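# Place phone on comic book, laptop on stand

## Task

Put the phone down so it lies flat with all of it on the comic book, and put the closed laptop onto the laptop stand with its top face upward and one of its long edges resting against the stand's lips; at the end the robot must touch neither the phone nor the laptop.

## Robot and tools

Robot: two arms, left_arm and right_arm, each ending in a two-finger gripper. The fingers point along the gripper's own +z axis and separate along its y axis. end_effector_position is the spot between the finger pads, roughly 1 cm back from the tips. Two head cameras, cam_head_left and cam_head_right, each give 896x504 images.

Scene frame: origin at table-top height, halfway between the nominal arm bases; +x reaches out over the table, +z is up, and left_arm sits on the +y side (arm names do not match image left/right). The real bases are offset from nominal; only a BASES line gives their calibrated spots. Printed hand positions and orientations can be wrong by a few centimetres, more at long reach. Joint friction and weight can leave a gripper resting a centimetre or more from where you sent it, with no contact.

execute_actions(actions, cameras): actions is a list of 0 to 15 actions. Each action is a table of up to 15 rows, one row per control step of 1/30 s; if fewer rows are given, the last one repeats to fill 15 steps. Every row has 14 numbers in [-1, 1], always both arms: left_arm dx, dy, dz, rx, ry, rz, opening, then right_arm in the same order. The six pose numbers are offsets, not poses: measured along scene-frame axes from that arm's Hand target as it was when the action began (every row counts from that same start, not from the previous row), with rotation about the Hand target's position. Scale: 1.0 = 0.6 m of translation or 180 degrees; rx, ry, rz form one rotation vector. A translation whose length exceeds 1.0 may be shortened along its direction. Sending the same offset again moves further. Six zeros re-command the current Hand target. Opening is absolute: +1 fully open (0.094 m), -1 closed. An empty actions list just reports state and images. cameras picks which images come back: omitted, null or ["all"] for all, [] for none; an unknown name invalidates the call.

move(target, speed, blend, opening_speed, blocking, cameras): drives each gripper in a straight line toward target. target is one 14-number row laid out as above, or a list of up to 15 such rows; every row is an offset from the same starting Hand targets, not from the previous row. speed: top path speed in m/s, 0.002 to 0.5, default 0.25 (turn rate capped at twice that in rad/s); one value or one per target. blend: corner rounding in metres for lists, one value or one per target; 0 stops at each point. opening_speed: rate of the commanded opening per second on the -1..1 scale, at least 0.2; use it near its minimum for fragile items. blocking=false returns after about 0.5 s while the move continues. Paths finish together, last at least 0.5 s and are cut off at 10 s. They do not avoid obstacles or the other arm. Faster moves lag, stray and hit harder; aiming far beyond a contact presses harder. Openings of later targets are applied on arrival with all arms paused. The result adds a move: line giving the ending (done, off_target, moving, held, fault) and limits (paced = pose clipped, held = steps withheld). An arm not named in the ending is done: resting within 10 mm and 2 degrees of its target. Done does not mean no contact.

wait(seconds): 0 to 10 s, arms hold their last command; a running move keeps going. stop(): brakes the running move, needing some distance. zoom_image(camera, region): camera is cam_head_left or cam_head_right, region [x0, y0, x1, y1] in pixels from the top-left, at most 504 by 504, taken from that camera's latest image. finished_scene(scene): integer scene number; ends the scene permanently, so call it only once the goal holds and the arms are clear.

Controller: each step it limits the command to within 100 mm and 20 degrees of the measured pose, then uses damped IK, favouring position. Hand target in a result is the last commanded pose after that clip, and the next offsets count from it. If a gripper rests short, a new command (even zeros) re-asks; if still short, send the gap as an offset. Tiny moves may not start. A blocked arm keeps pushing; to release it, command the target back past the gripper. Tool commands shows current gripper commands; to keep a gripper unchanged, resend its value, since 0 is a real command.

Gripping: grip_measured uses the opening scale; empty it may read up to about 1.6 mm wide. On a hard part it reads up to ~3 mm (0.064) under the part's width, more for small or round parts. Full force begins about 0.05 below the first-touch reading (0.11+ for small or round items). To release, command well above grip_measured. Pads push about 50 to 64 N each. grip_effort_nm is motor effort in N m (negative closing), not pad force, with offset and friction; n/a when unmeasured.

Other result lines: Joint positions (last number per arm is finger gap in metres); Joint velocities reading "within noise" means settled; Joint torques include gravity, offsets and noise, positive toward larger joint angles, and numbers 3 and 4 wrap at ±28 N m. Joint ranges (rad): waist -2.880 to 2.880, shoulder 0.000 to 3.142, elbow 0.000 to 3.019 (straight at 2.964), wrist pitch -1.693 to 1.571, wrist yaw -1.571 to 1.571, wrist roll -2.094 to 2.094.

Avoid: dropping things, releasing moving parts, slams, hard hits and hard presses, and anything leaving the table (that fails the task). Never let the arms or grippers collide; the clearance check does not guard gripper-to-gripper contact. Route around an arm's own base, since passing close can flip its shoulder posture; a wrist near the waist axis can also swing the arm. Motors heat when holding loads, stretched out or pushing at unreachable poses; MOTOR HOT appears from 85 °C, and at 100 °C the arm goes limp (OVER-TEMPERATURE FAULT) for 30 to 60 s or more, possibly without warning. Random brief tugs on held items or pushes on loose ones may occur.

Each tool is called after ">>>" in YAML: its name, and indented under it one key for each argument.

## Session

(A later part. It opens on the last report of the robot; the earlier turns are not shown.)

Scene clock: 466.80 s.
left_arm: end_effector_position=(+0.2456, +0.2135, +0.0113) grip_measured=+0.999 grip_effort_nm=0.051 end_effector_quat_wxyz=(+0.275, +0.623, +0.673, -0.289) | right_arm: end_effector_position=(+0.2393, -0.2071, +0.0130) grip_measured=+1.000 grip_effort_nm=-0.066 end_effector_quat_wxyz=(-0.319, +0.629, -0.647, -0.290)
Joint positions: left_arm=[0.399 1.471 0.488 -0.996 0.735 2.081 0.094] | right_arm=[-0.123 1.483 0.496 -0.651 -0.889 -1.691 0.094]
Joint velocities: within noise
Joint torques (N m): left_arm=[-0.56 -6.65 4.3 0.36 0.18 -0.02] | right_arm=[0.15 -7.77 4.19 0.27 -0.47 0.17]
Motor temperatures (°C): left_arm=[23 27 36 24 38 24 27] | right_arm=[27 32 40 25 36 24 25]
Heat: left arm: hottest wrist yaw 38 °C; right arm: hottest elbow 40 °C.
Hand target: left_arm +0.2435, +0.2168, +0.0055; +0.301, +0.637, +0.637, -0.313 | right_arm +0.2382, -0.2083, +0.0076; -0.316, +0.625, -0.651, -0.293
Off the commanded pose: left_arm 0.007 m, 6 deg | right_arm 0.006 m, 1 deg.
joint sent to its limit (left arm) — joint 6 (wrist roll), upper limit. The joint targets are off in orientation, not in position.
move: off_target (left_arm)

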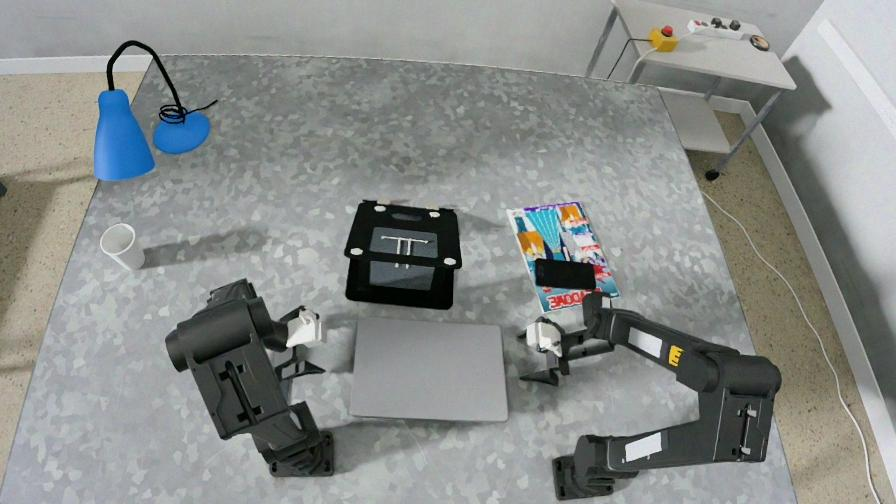

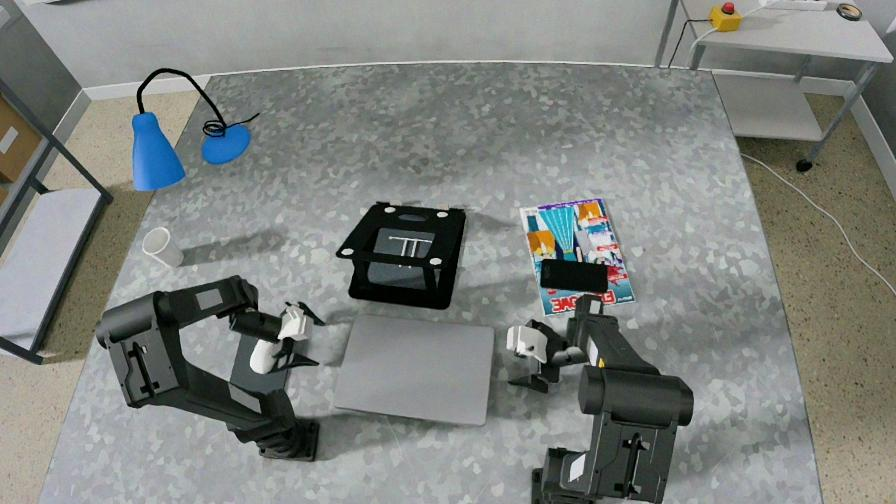

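>>> move:
  target:
    - [-0.03,0,-0.015,0,0,0,1,-0.03,0.0,-0.015,0,0,0,1]
    - [-0.03,-0.17,-0.015,0,0,0,1,-0.03,0.19,-0.015,0,0,0,1]
  speed: 0.06

>>> zoom_image:
  camera: "cam_head_left"
  region: [250, 230, 600, 450]

>>> zoom_image:
  camera: "cam_head_right"
  region: [230, 230, 580, 450]

Scene clock: 473.77 s.
left_arm: end_effector_position=(+0.2490, +0.1623, +0.0104) grip_measured=+0.999 grip_effort_nm=0.051 end_effector_quat_wxyz=(+0.307, +0.637, +0.657, -0.262) | right_arm: end_effector_position=(+0.2353, -0.1485, +0.0146) grip_measured=+1.000 grip_effort_nm=-0.046 end_effector_quat_wxyz=(+0.331, -0.598, +0.682, +0.259)
Joint positions: left_arm=[0.193 1.354 0.382 -0.739 0.822 1.823 0.094] | right_arm=[0.13 1.355 0.362 -0.22 -0.809 -1.149 0.094]
Joint velocities: within noise
Joint torques (N m): left_arm=[-10.58 -4.13 0.65 2 2.9 -0.63] | right_arm=[11.58 -2.67 4.81 3.74 -0.88 0.83]
Motor temperatures (°C): left_arm=[23 27 36 24 37 24 27] | right_arm=[27 32 39 25 33 24 25]
Heat: left arm: hottest wrist yaw 37 °C; right arm: hottest elbow 39 °C.
Hand target: left_arm +0.2255, +0.1149, -0.0036; +0.300, +0.637, +0.637, -0.313 | right_arm +0.2203, -0.0943, -0.0013; +0.316, -0.625, +0.651, +0.293
Off the commanded pose: left_arm 0.055 m, 6 deg | right_arm 0.058 m, 6 deg.
move: off_target (left_arm, right_arm)

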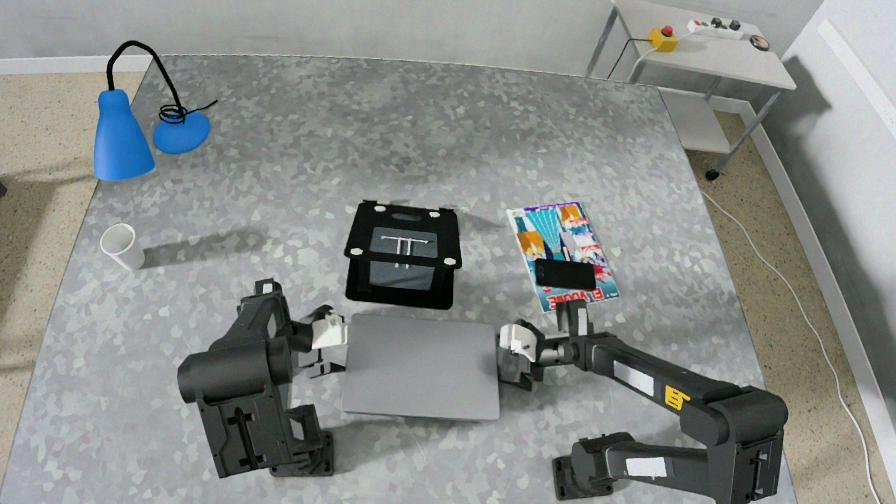

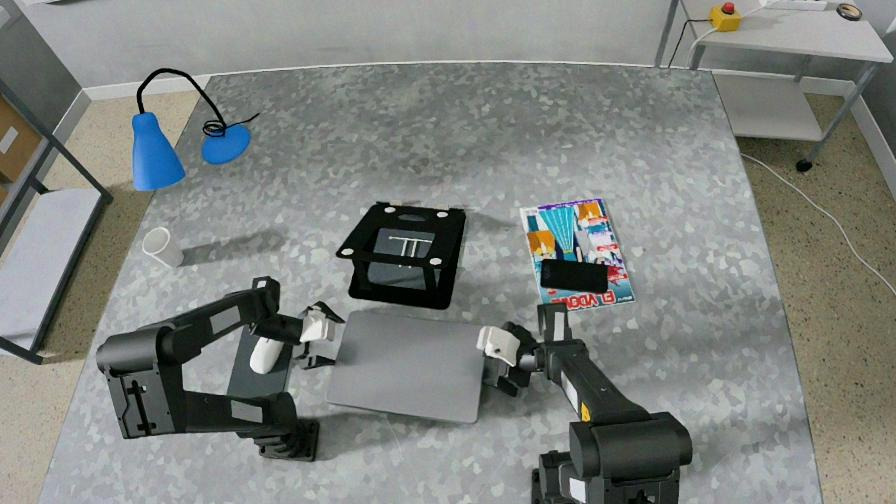

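Scaled by 1.440.

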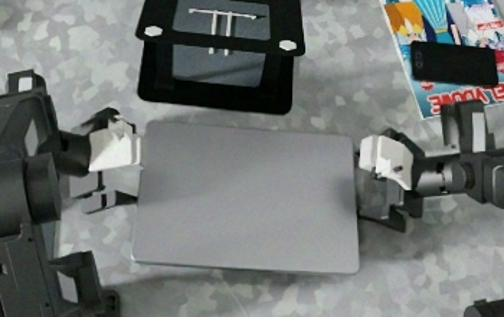

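Scaled by 1.440.

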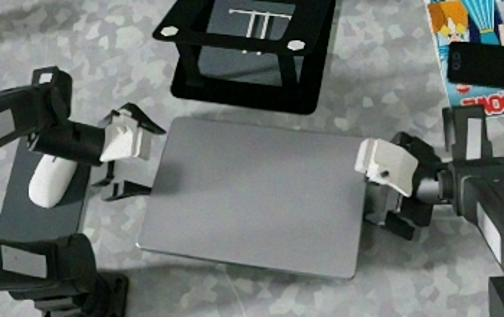

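>>> move:
  target: [0.02,-0.03,0.12,0,0,0,1,0.03,0.03,0.12,0,0,0,1]
  speed: 0.08

>>> zoom_image:
  camera: "cam_head_left"
  region: [250, 230, 600, 450]

>>> zoom_image:
  camera: "cam_head_right"
  region: [230, 230, 580, 450]

Scene clock: 477.97 s.
left_arm: end_effector_position=(+0.2597, +0.1526, +0.0461) grip_measured=+0.999 grip_effort_nm=0.046 end_effector_quat_wxyz=(+0.301, +0.684, +0.627, -0.220) | right_arm: end_effector_position=(+0.2195, -0.1502, +0.0178) grip_measured=+1.000 grip_effort_nm=0.002 end_effector_quat_wxyz=(+0.269, -0.612, +0.707, +0.230)
Joint positions: left_arm=[0.102 1.183 0.425 -0.831 0.763 1.796 0.094] | right_arm=[0.195 1.262 0.381 -0.395 -0.671 -1.122 0.094]
Joint velocities: within noise
Joint torques (N m): left_arm=[-11.4 -6.24 7.68 -2.17 5.37 -1.66] | right_arm=[9.82 -8.94 12.59 0.58 -5.14 0.99]
Motor temperatures (°C): left_arm=[23 27 35 24 42 24 27] | right_arm=[27 31 39 25 36 24 25]
Heat: left arm: hottest wrist yaw 42 °C; right arm: hottest elbow 39 °C.
Hand target: left_arm +0.2375, +0.0969, +0.0684; +0.300, +0.637, +0.637, -0.313 | right_arm +0.2383, -0.0763, +0.0706; +0.316, -0.625, +0.651, +0.293
Off the commanded pose: left_arm 0.064 m, 12 deg | right_arm 0.093 m, 11 deg.
move: off_target (left_arm, right_arm)

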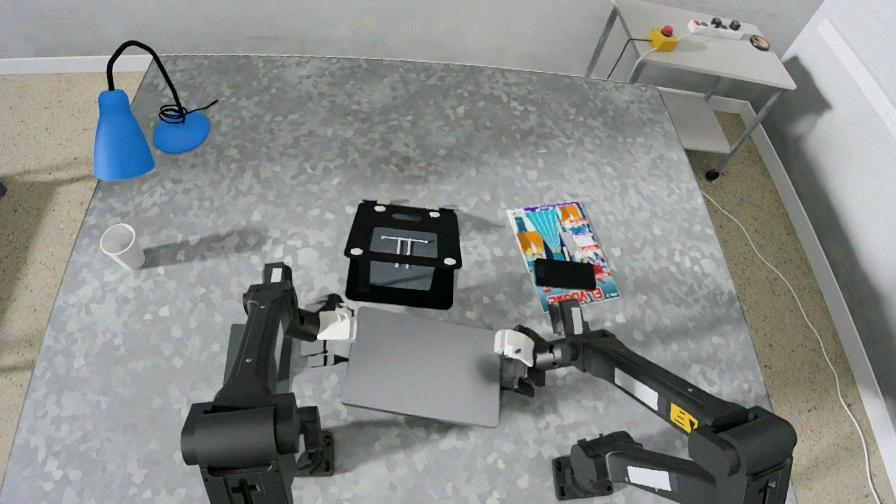

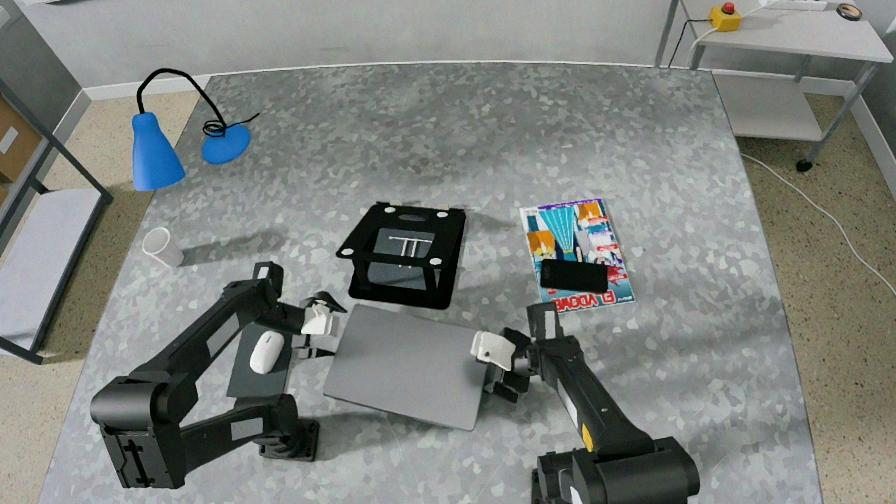

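Scaled by 1.440.

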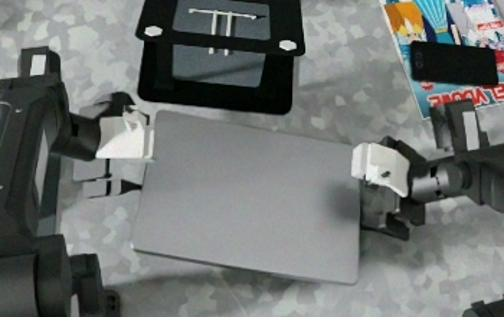

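Scaled by 1.440.

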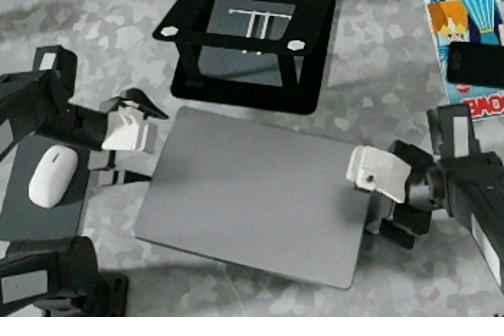

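>>> move:
  target: [0.0,-0.01,0.0,0,0,0,1,0.03,0.0,0.1,0,0,0,1]
  speed: 0.08

>>> zoom_image:
  camera: "cam_head_right"
  region: [230, 230, 580, 450]

Scene clock: 483.13 s.
left_arm: end_effector_position=(+0.2537, +0.1390, +0.0513) grip_measured=+0.999 grip_effort_nm=0.046 end_effector_quat_wxyz=(+0.293, +0.676, +0.631, -0.243) | right_arm: end_effector_position=(+0.1969, -0.1640, +0.0280) grip_measured=+1.000 grip_effort_nm=0.007 end_effector_quat_wxyz=(+0.222, -0.587, +0.734, +0.261)
Joint positions: left_arm=[0.052 1.171 0.428 -0.85 0.78 1.73 0.094] | right_arm=[0.152 1.203 0.396 -0.608 -0.685 -1.136 0.094]
Joint velocities: within noise
Joint torques (N m): left_arm=[-10.17 -7.36 6.79 -0.17 4.97 -1.57] | right_arm=[6.12 -10.34 13.78 0.87 -5.79 0]
Motor temperatures (°C): left_arm=[23 27 35 24 53 25 27] | right_arm=[27 31 40 25 51 24 25]
Heat: left arm: hottest wrist yaw 53 °C; right arm: hottest wrist yaw 51 °C.
Hand target: left_arm +0.2375, +0.0908, +0.0685; +0.301, +0.637, +0.637, -0.313 | right_arm +0.2372, -0.1044, +0.0974; +0.316, -0.625, +0.651, +0.293
Off the commanded pose: left_arm 0.054 m, 9 deg | right_arm 0.148 m, 15 deg; position clipped.
move: off_target (left_arm, right_arm); limits=paced

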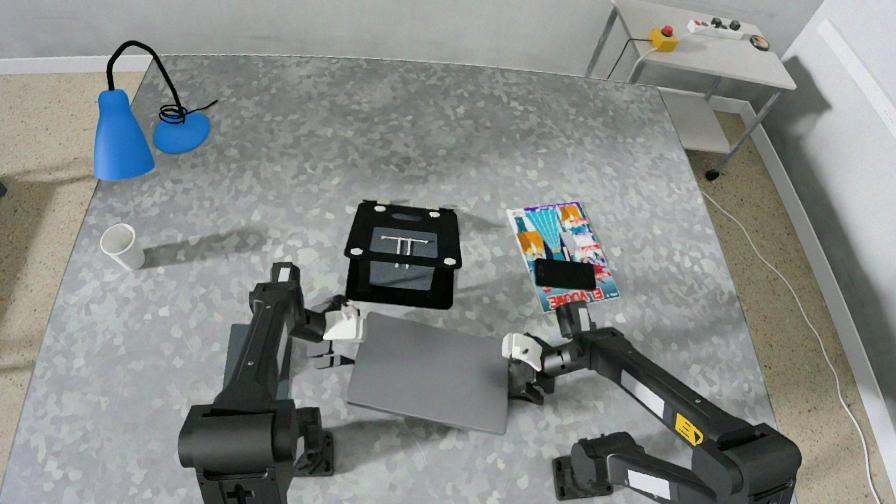

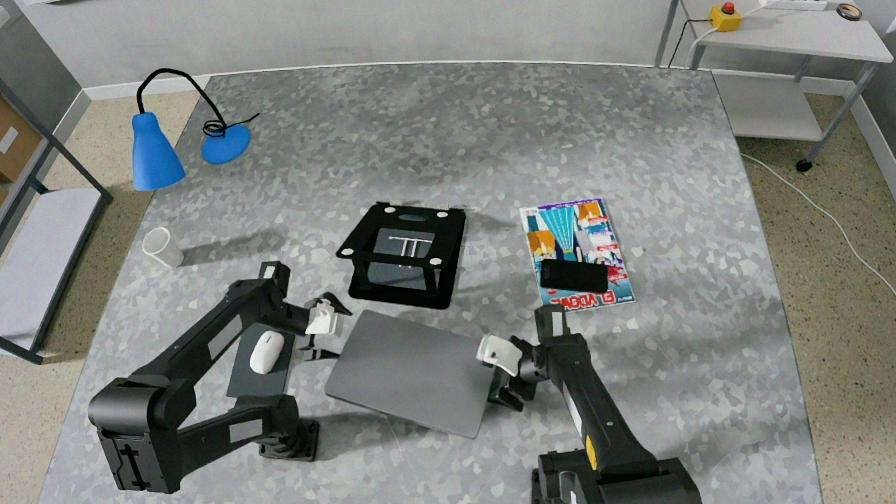

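Scaled by 1.440.

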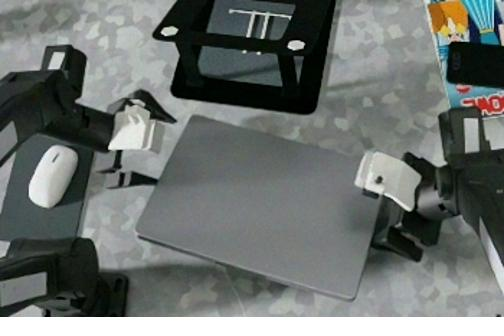

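>>> move:
  target:
    - [0.0,0.04,-0.1,0,0,0,1,0.0,-0.05,-0.1,0,0,0,1]
    - [0,0.22,-0.1,0,0,0,1,0.02,-0.2,-0.1,0,0,0,1]
    - [0,0.22,0.25,0,0,0,1,0.02,-0.2,0.2,0,0,0,1]
    - [0,0.32,0.25,-0.034,0.41,0.283,1,0.02,-0.3,0.2,0.034,0.41,-0.283,1]
  speed: [0.06,0.15,0.3,0.3]

>>> zoom_image:
  camera: "cam_head_right"
  region: [230, 200, 650, 450]

Scene clock: 509.63 s.
left_arm: end_effector_position=(+0.2273, +0.2687, +0.1972) grip_measured=+1.000 grip_effort_nm=0.037 end_effector_quat_wxyz=(+0.098, -0.059, +0.930, -0.349) | right_arm: end_effector_position=(+0.2348, -0.2746, +0.2046) grip_measured=+1.000 grip_effort_nm=-0.002 end_effector_quat_wxyz=(+0.002, +0.012, +0.885, +0.466)
Joint positions: left_arm=[0.682 0.957 0.732 -1.668 0.681 0.699 0.094] | right_arm=[-0.392 1.239 0.854 -1.67 -0.876 -0.59 0.094]
Joint velocities: within noise
Joint torques (N m): left_arm=[-0.73 -3.72 15.36 -0.7 0.5 -0.02] | right_arm=[-0.21 -7.53 10.86 -0.98 -0.34 0.19]
Motor temperatures (°C): left_arm=[23 26 34 24 68 26 27] | right_arm=[27 32 46 25 79 24 25]
Heat: left arm: hottest wrist yaw 68 °C; right arm: hottest wrist yaw 79 °C.
Hand target: left_arm +0.2375, +0.2829, +0.2184; +0.013, -0.008, +0.876, -0.482 | right_arm +0.2492, -0.2844, +0.2174; -0.007, +0.004, +0.880, +0.475
Off the commanded pose: left_arm 0.028 m, 23 deg; orientation clipped | right_arm 0.022 m, 2 deg.
joint sent to its limit (left arm) — joint 4 (wrist pitch), lower limit. The joint targets are off in orientation, not in position.
joint sent to its limit (right arm) — joint 4 (wrist pitch), lower limit. The joint targets are off in orientation, not in position.
move: off_target (left_arm, right_arm); limits=paced

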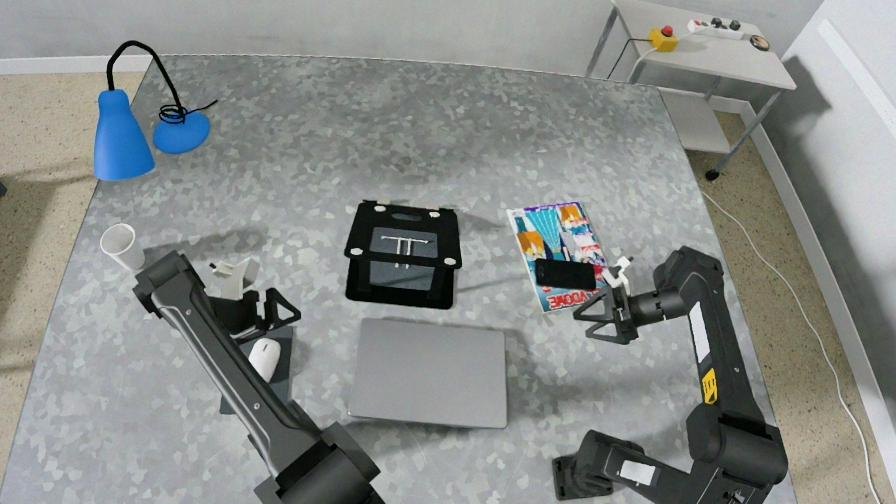

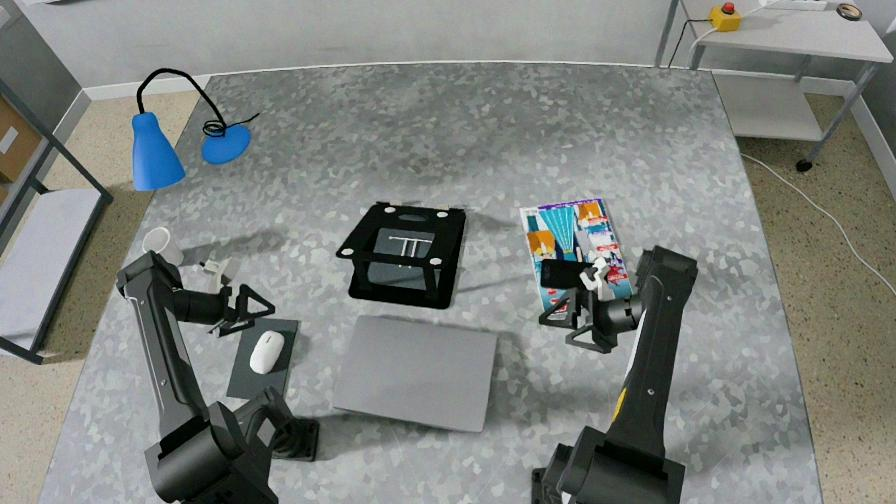

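Scaled by 1.200.

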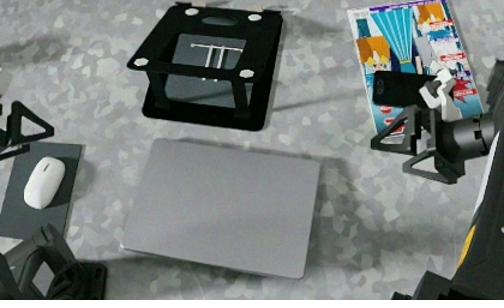

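>>> move:
  target:
    - [-0.06,-0.04,-0.2,0,0,0,0.1,-0.08,0.07,-0.2,0,0,0,0.1]
    - [-0.06,-0.08,-0.285,0,0,0,0.1,-0.08,0.08,-0.285,0,0,0,0.1]
  speed: 0.15

>>> zoom_image:
  camera: "cam_head_left"
  region: [230, 250, 630, 450]

>>> zoom_image:
  camera: "cam_head_right"
  region: [200, 250, 600, 450]

Scene clock: 517.80 s.
left_arm: end_effector_position=(+0.2036, +0.2400, +0.0504) grip_measured=+0.102 grip_effort_nm=-0.090 end_effector_quat_wxyz=(+0.021, -0.008, +0.878, -0.478) | right_arm: end_effector_position=(+0.2061, -0.2411, +0.0520) grip_measured=+0.101 grip_effort_nm=-0.081 end_effector_quat_wxyz=(+0.005, +0.002, +0.882, +0.472)
Joint positions: left_arm=[0.682 1.478 0.502 -1.351 0.728 0.992 0.052] | right_arm=[-0.314 1.434 0.532 -1.079 -0.92 -0.511 0.052]
Joint velocities: within noise
Joint torques (N m): left_arm=[-1.61 -6.65 3.96 -0.36 0.43 0.04] | right_arm=[1.44 -7.18 3.85 -0.09 -0.52 0.11]
Motor temperatures (°C): left_arm=[23 26 35 24 58 25 27] | right_arm=[27 32 44 25 64 24 25]
Heat: left arm: hottest wrist yaw 58 °C; right arm: hottest wrist yaw 64 °C.
Hand target: left_arm +0.2015, +0.2349, +0.0474; +0.013, -0.008, +0.876, -0.481 | right_arm +0.2013, -0.2365, +0.0465; -0.007, +0.004, +0.880, +0.475
Off the commanded pose: left_arm 0.006 m, 1 deg | right_arm 0.009 m, 1 deg.
move: done

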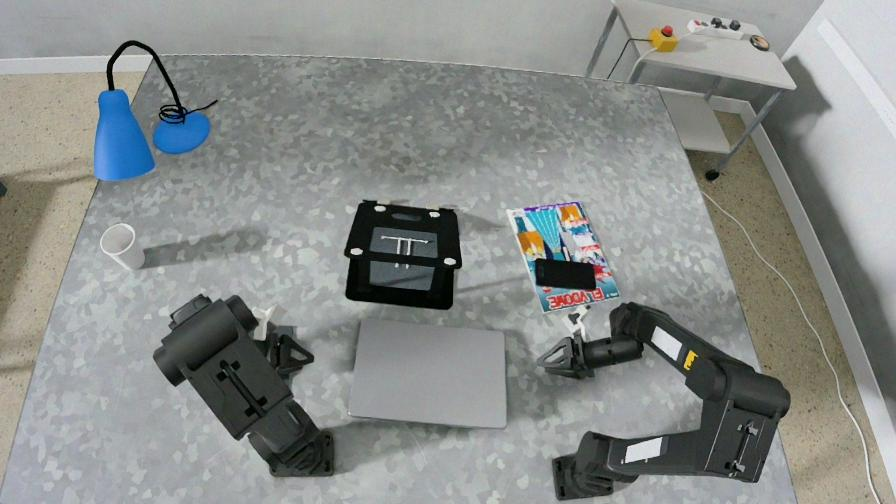

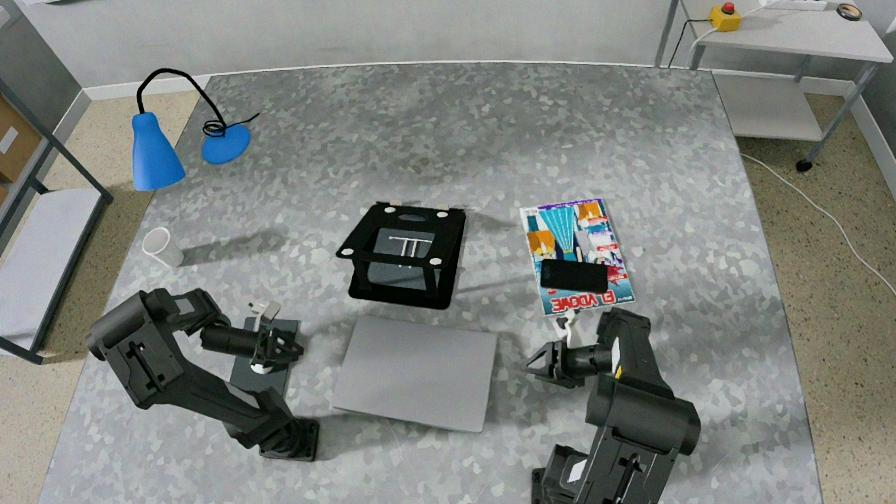

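Scaled by 1.260.

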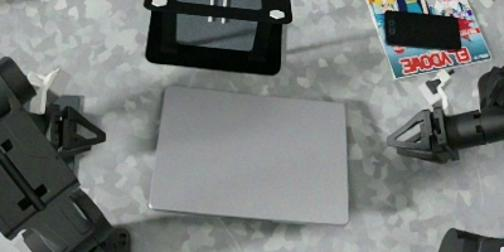

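Scaled by 1.260.

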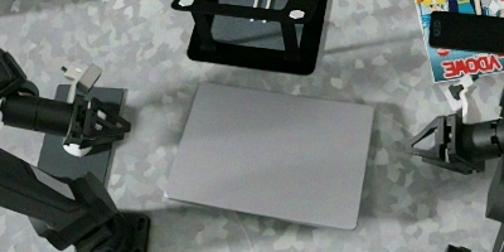

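>>> move:
  target:
    - [-0.05,-0.04,0,0,0,0,0.1,-0.05,0.04,0,0,0,0,0.1]
    - [-0.05,-0.04,-0.045,0,0,0,0.1,-0.05,0.04,-0.05,0,0,0,0.1]
    - [-0.05,-0.14,-0.045,0,0,0,0.1,-0.05,0.15,-0.05,0,0,0,0.1]
  speed: 0.08

>>> zoom_image:
  camera: "cam_head_left"
  region: [230, 250, 630, 450]

>>> zoom_image:
  camera: "cam_head_right"
  region: [200, 250, 600, 450]

Scene clock: 525.30 s.
left_arm: end_effector_position=(+0.1779, +0.1552, +0.0257) grip_measured=+0.101 grip_effort_nm=-0.037 end_effector_quat_wxyz=(+0.016, -0.018, +0.873, -0.487) | right_arm: end_effector_position=(+0.1872, -0.1480, +0.0305) grip_measured=+0.100 grip_effort_nm=-0.022 end_effector_quat_wxyz=(+0.012, +0.001, +0.873, +0.487)
Joint positions: left_arm=[0.372 1.34 0.276 -1.009 0.928 0.614 0.052] | right_arm=[0.068 1.32 0.325 -0.419 -1.011 0.161 0.052]
Joint velocities: within noise
Joint torques (N m): left_arm=[-2.73 -5.6 2.88 0.59 0.12 0.01] | right_arm=[1.96 -5.71 2.65 0.69 0.42 0.13]
Motor temperatures (°C): left_arm=[23 26 34 24 52 25 27] | right_arm=[27 32 42 25 56 24 25]
Heat: left arm: hottest wrist yaw 52 °C; right arm: hottest wrist yaw 56 °C.
Hand target: left_arm +0.1715, +0.1508, +0.0204; +0.013, -0.008, +0.876, -0.482 | right_arm +0.1711, -0.1464, +0.0164; -0.007, +0.004, +0.880, +0.475
Off the commanded pose: left_arm 0.009 m, 1 deg | right_arm 0.021 m, 3 deg.
move: off_target (right_arm)

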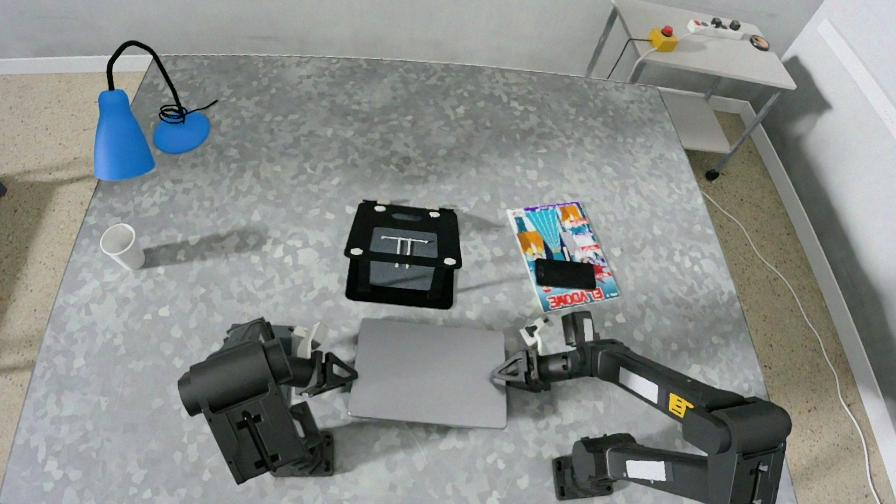

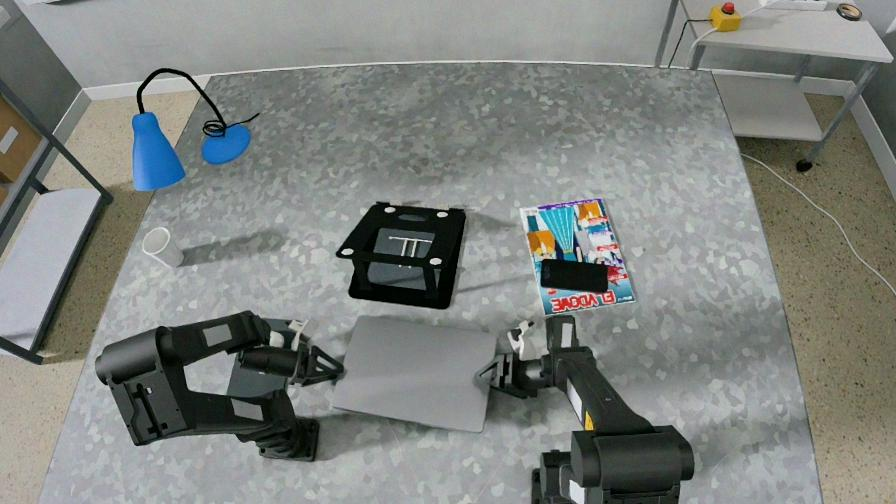

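Scaled by 1.260.

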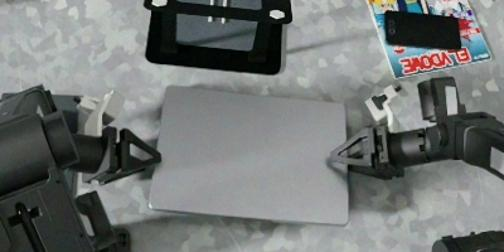

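Scaled by 1.260.

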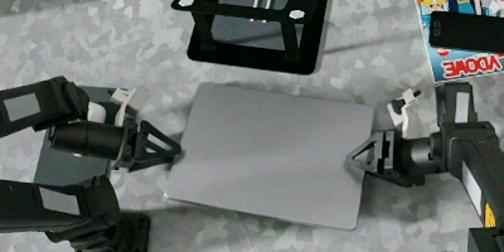

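>>> move:
  target:
    - [0,-0.07,0,0,0,0,0.1,0,0.03,0,0,0,0,0.1]
    - [0,-0.07,0,0,0,0,-0.6,0,0.03,0,0,0,0,-0.6]
  speed: 0.06
  opening_speed: 0.3

>>> zoom_image:
  camera: "cam_head_left"
  region: [230, 250, 630, 450]

>>> zoom_image:
  camera: "cam_head_right"
  region: [200, 250, 600, 450]

Scene clock: 532.60 s.
left_arm: end_effector_position=(+0.1759, +0.1107, +0.0236) grip_measured=-0.290 grip_effort_nm=-1.009 end_effector_quat_wxyz=(+0.012, -0.022, +0.874, -0.485) | right_arm: end_effector_position=(+0.1876, -0.1350, +0.0238) grip_measured=-0.349 grip_effort_nm=-1.038 end_effector_quat_wxyz=(+0.009, +0.021, +0.881, +0.472)
Joint positions: left_arm=[0.074 1.156 0.18 -0.681 1.012 0.101 0.033] | right_arm=[0.145 1.309 0.297 -0.277 -0.957 0.344 0.031]
Joint velocities: within noise
Joint torques (N m): left_arm=[-2.67 -3.72 5.01 0.61 0.2 0.17] | right_arm=[2.61 -5.3 3.28 0.83 -0.81 -0.1]
Motor temperatures (°C): left_arm=[23 26 34 24 48 25 27] | right_arm=[27 32 40 25 52 24 25]
Heat: left arm: hottest wrist yaw 48 °C; right arm: hottest wrist yaw 52 °C.
Hand target: left_arm +0.1715, +0.1088, +0.0204; +0.013, -0.008, +0.876, -0.482 | right_arm +0.1712, -0.1284, +0.0164; -0.007, +0.004, +0.880, +0.475
Off the commanded pose: left_arm 0.006 m, 2 deg | right_arm 0.019 m, 3 deg.
move: off_target (right_arm); target 2's new opening was sent with right_arm's hand 0.023 m and 3 deg from that target

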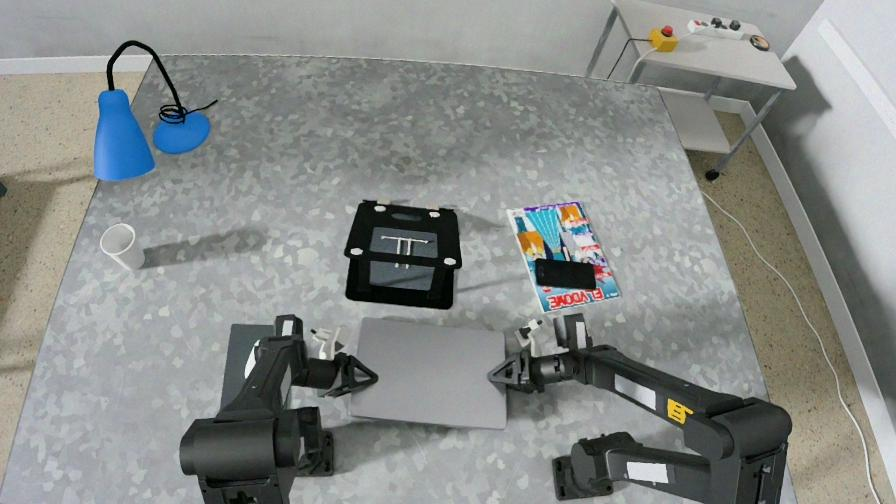

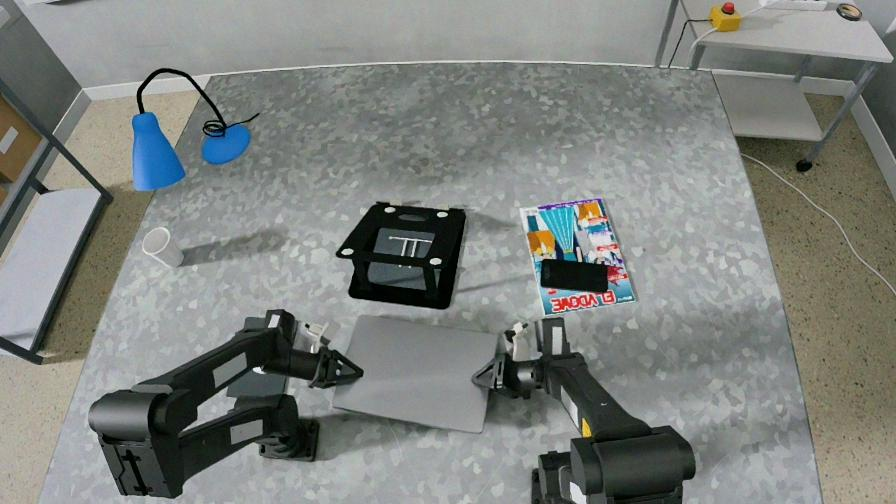

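Scaled by 1.260.

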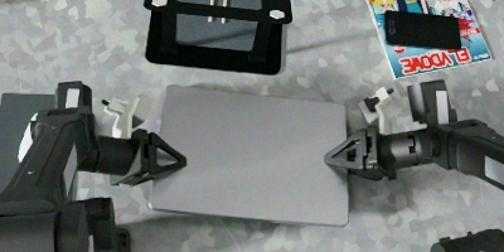

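Scaled by 1.260.

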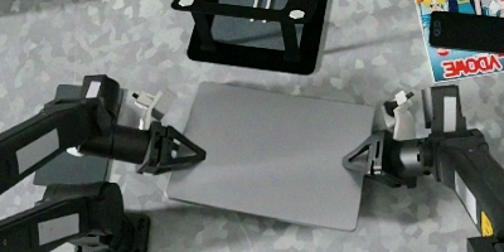

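>>> move:
  target: [0.01,0.0,0.08,0,0,0,-1,0.02,0.0,0.085,0,0,0,-1]
  speed: 0.05
  opening_speed: 0.5

>>> zoom_image:
  camera: "cam_head_left"
  region: [230, 250, 630, 450]

>>> zoom_image:
  camera: "cam_head_right"
  region: [200, 250, 600, 450]

Scene clock: 536.83 s.
left_arm: end_effector_position=(+0.1511, +0.1086, +0.0473) grip_measured=-0.311 grip_effort_nm=-1.009 end_effector_quat_wxyz=(-0.016, -0.033, +0.875, -0.483) | right_arm: end_effector_position=(+0.1573, -0.1387, +0.0432) grip_measured=-0.353 grip_effort_nm=-1.033 end_effector_quat_wxyz=(-0.043, +0.045, +0.882, +0.466)
Joint positions: left_arm=[0.069 0.949 0.18 -0.946 1.002 0.101 0.032] | right_arm=[0.145 1.172 0.297 -0.536 -0.966 0.337 0.03]
Joint velocities: within noise
Joint torques (N m): left_arm=[-2.55 -4.07 13.55 -0.42 0.73 -0.04] | right_arm=[2.26 -7.88 10.03 0.08 -0.63 -0.15]
Motor temperatures (°C): left_arm=[23 26 34 24 47 25 27] | right_arm=[27 32 40 25 50 24 25]
Heat: left arm: hottest wrist yaw 47 °C; right arm: hottest wrist yaw 50 °C.
Hand target: left_arm +0.1775, +0.1088, +0.0684; +0.013, -0.008, +0.876, -0.482 | right_arm +0.1832, -0.1284, +0.0674; -0.007, +0.004, +0.880, +0.475
Off the commanded pose: left_arm 0.034 m, 4 deg | right_arm 0.037 m, 6 deg.
move: off_target (left_arm, right_arm)

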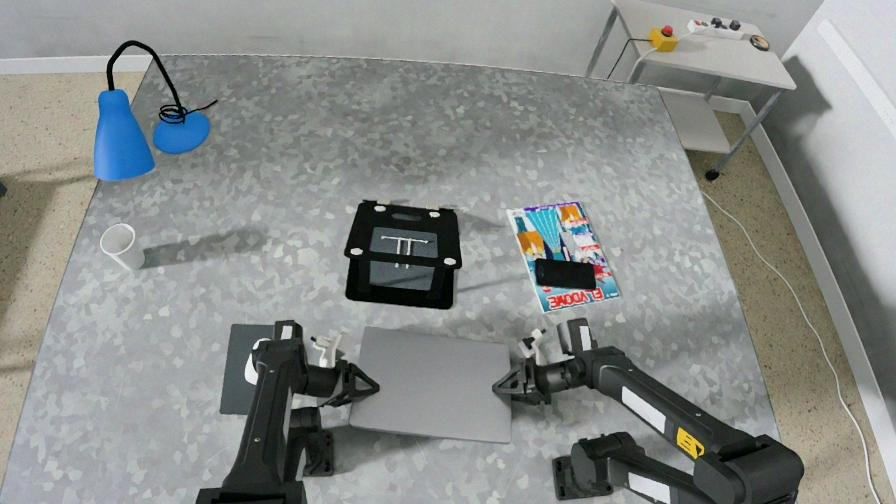

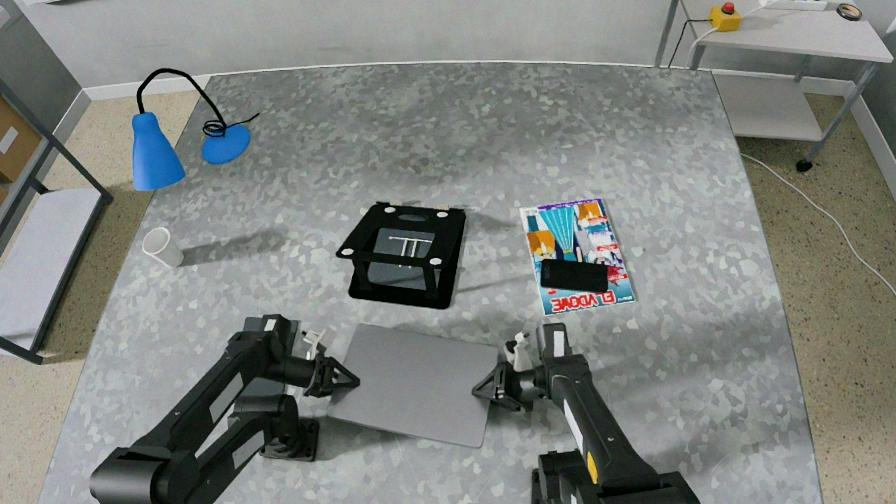

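Scaled by 1.260.

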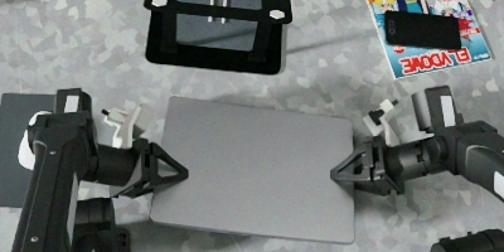

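Scaled by 1.260.

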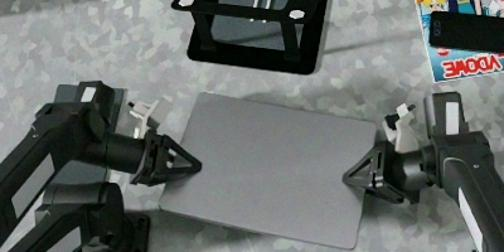

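>>> move:
  target: [0.01,-0.01,0.02,-0.1,0,0,-1,0.01,0.01,0.02,0.1,0,0,-1]
  speed: 0.05

>>> zoom_image:
  camera: "cam_head_left"
  region: [230, 250, 630, 450]

>>> zoom_image:
  camera: "cam_head_right"
  region: [200, 250, 600, 450]

Scene clock: 543.47 s.
left_arm: end_effector_position=(+0.1841, +0.1078, +0.0755) grip_measured=-0.583 grip_effort_nm=-0.999 end_effector_quat_wxyz=(+0.012, -0.033, +0.795, -0.606) | right_arm: end_effector_position=(+0.1856, -0.1391, +0.0588) grip_measured=-0.489 grip_effort_nm=-1.038 end_effector_quat_wxyz=(-0.008, +0.042, +0.816, +0.577)
Joint positions: left_arm=[0.183 1.298 0.268 -1.04 1.263 0.498 0.02] | right_arm=[0.037 1.318 0.297 -0.33 -1.221 0.299 0.024]
Joint velocities: within noise
Joint torques (N m): left_arm=[-3.6 -4.31 5.86 -1.24 1.09 0.52] | right_arm=[3.9 -7.41 6.34 1.01 -3 0.12]
Motor temperatures (°C): left_arm=[23 26 34 24 46 25 27] | right_arm=[27 31 39 25 52 24 26]
Heat: left arm: hottest wrist yaw 46 °C; right arm: hottest wrist yaw 52 °C.
Hand target: left_arm +0.1835, +0.1028, +0.0804; +0.012, -0.010, +0.790, -0.613 | right_arm +0.1893, -0.1225, +0.0794; -0.007, +0.003, +0.795, +0.607
Off the commanded pose: left_arm 0.007 m, 3 deg | right_arm 0.027 m, 6 deg.
move: off_target (left_arm, right_arm)

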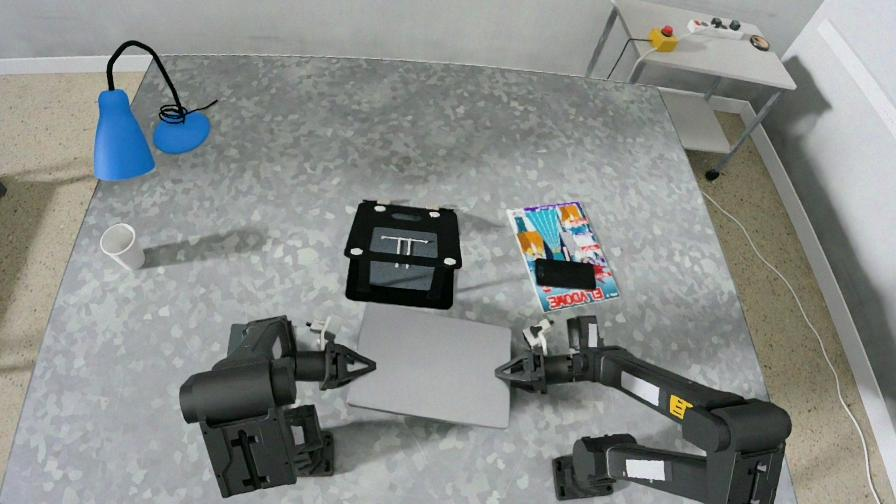

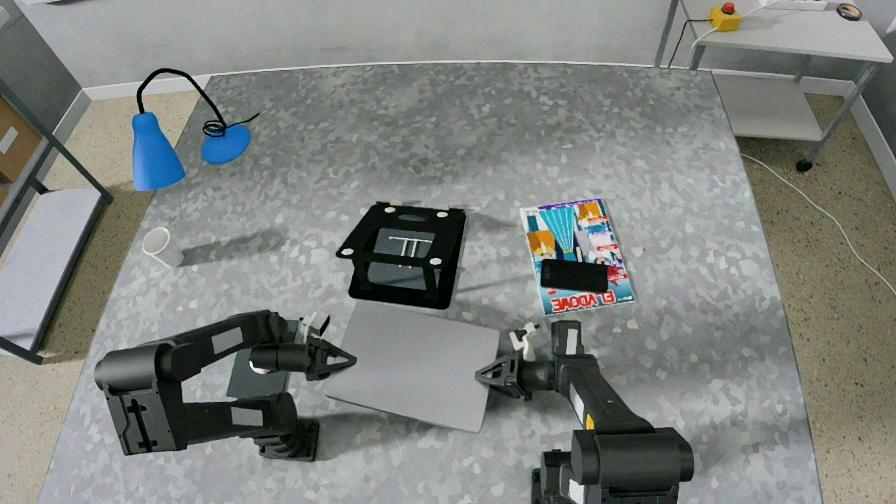

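Scaled by 1.260.

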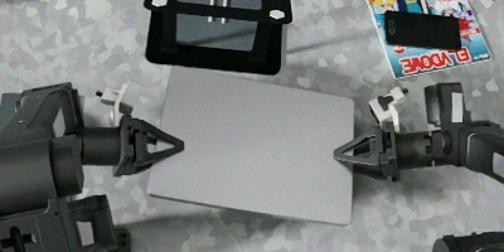

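Scaled by 1.260.

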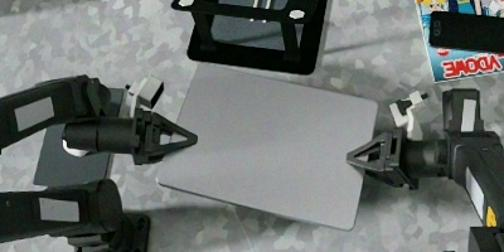

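>>> move:
  target: [0,0,0.12,0,0,0,-1,0,0,0.14,0,0,0,-1]
  speed: 0.07

Scene clock: 556.70 s.
left_arm: end_effector_position=(+0.1731, +0.1054, +0.1362) grip_measured=-0.614 grip_effort_nm=-1.009 end_effector_quat_wxyz=(-0.015, -0.057, +0.790, -0.611) | right_arm: end_effector_position=(+0.1614, -0.1401, +0.1126) grip_measured=-0.490 grip_effort_nm=-1.038 end_effector_quat_wxyz=(-0.046, +0.074, +0.810, +0.580)
Joint positions: left_arm=[0.185 1.038 0.327 -1.426 1.266 0.491 0.018] | right_arm=[0.032 1.041 0.327 -0.711 -1.238 0.324 0.024]
Joint velocities: within noise
Joint torques (N m): left_arm=[-3.84 -4.6 11.18 -1.17 0.98 0.53] | right_arm=[3.9 -7.3 13.78 -0.08 -2.54 -0.17]
Motor temperatures (°C): left_arm=[23 26 34 24 44 25 28] | right_arm=[27 31 38 25 58 24 26]
Heat: left arm: hottest wrist yaw 44 °C; right arm: hottest wrist yaw 58 °C.
Hand target: left_arm +0.1835, +0.1029, +0.1523; +0.012, -0.010, +0.790, -0.613 | right_arm +0.1892, -0.1225, +0.1634; -0.007, +0.003, +0.795, +0.607
Off the commanded pose: left_arm 0.019 m, 6 deg | right_arm 0.061 m, 10 deg.
move: off_target (left_arm, right_arm)

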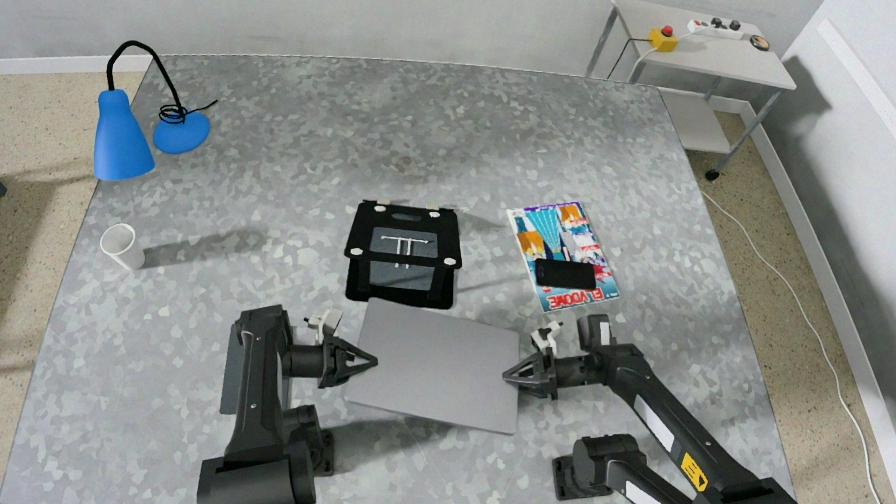

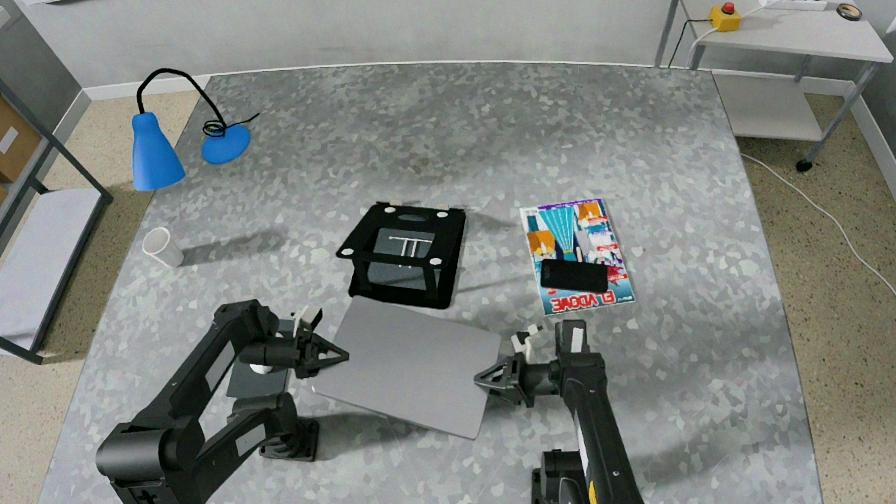

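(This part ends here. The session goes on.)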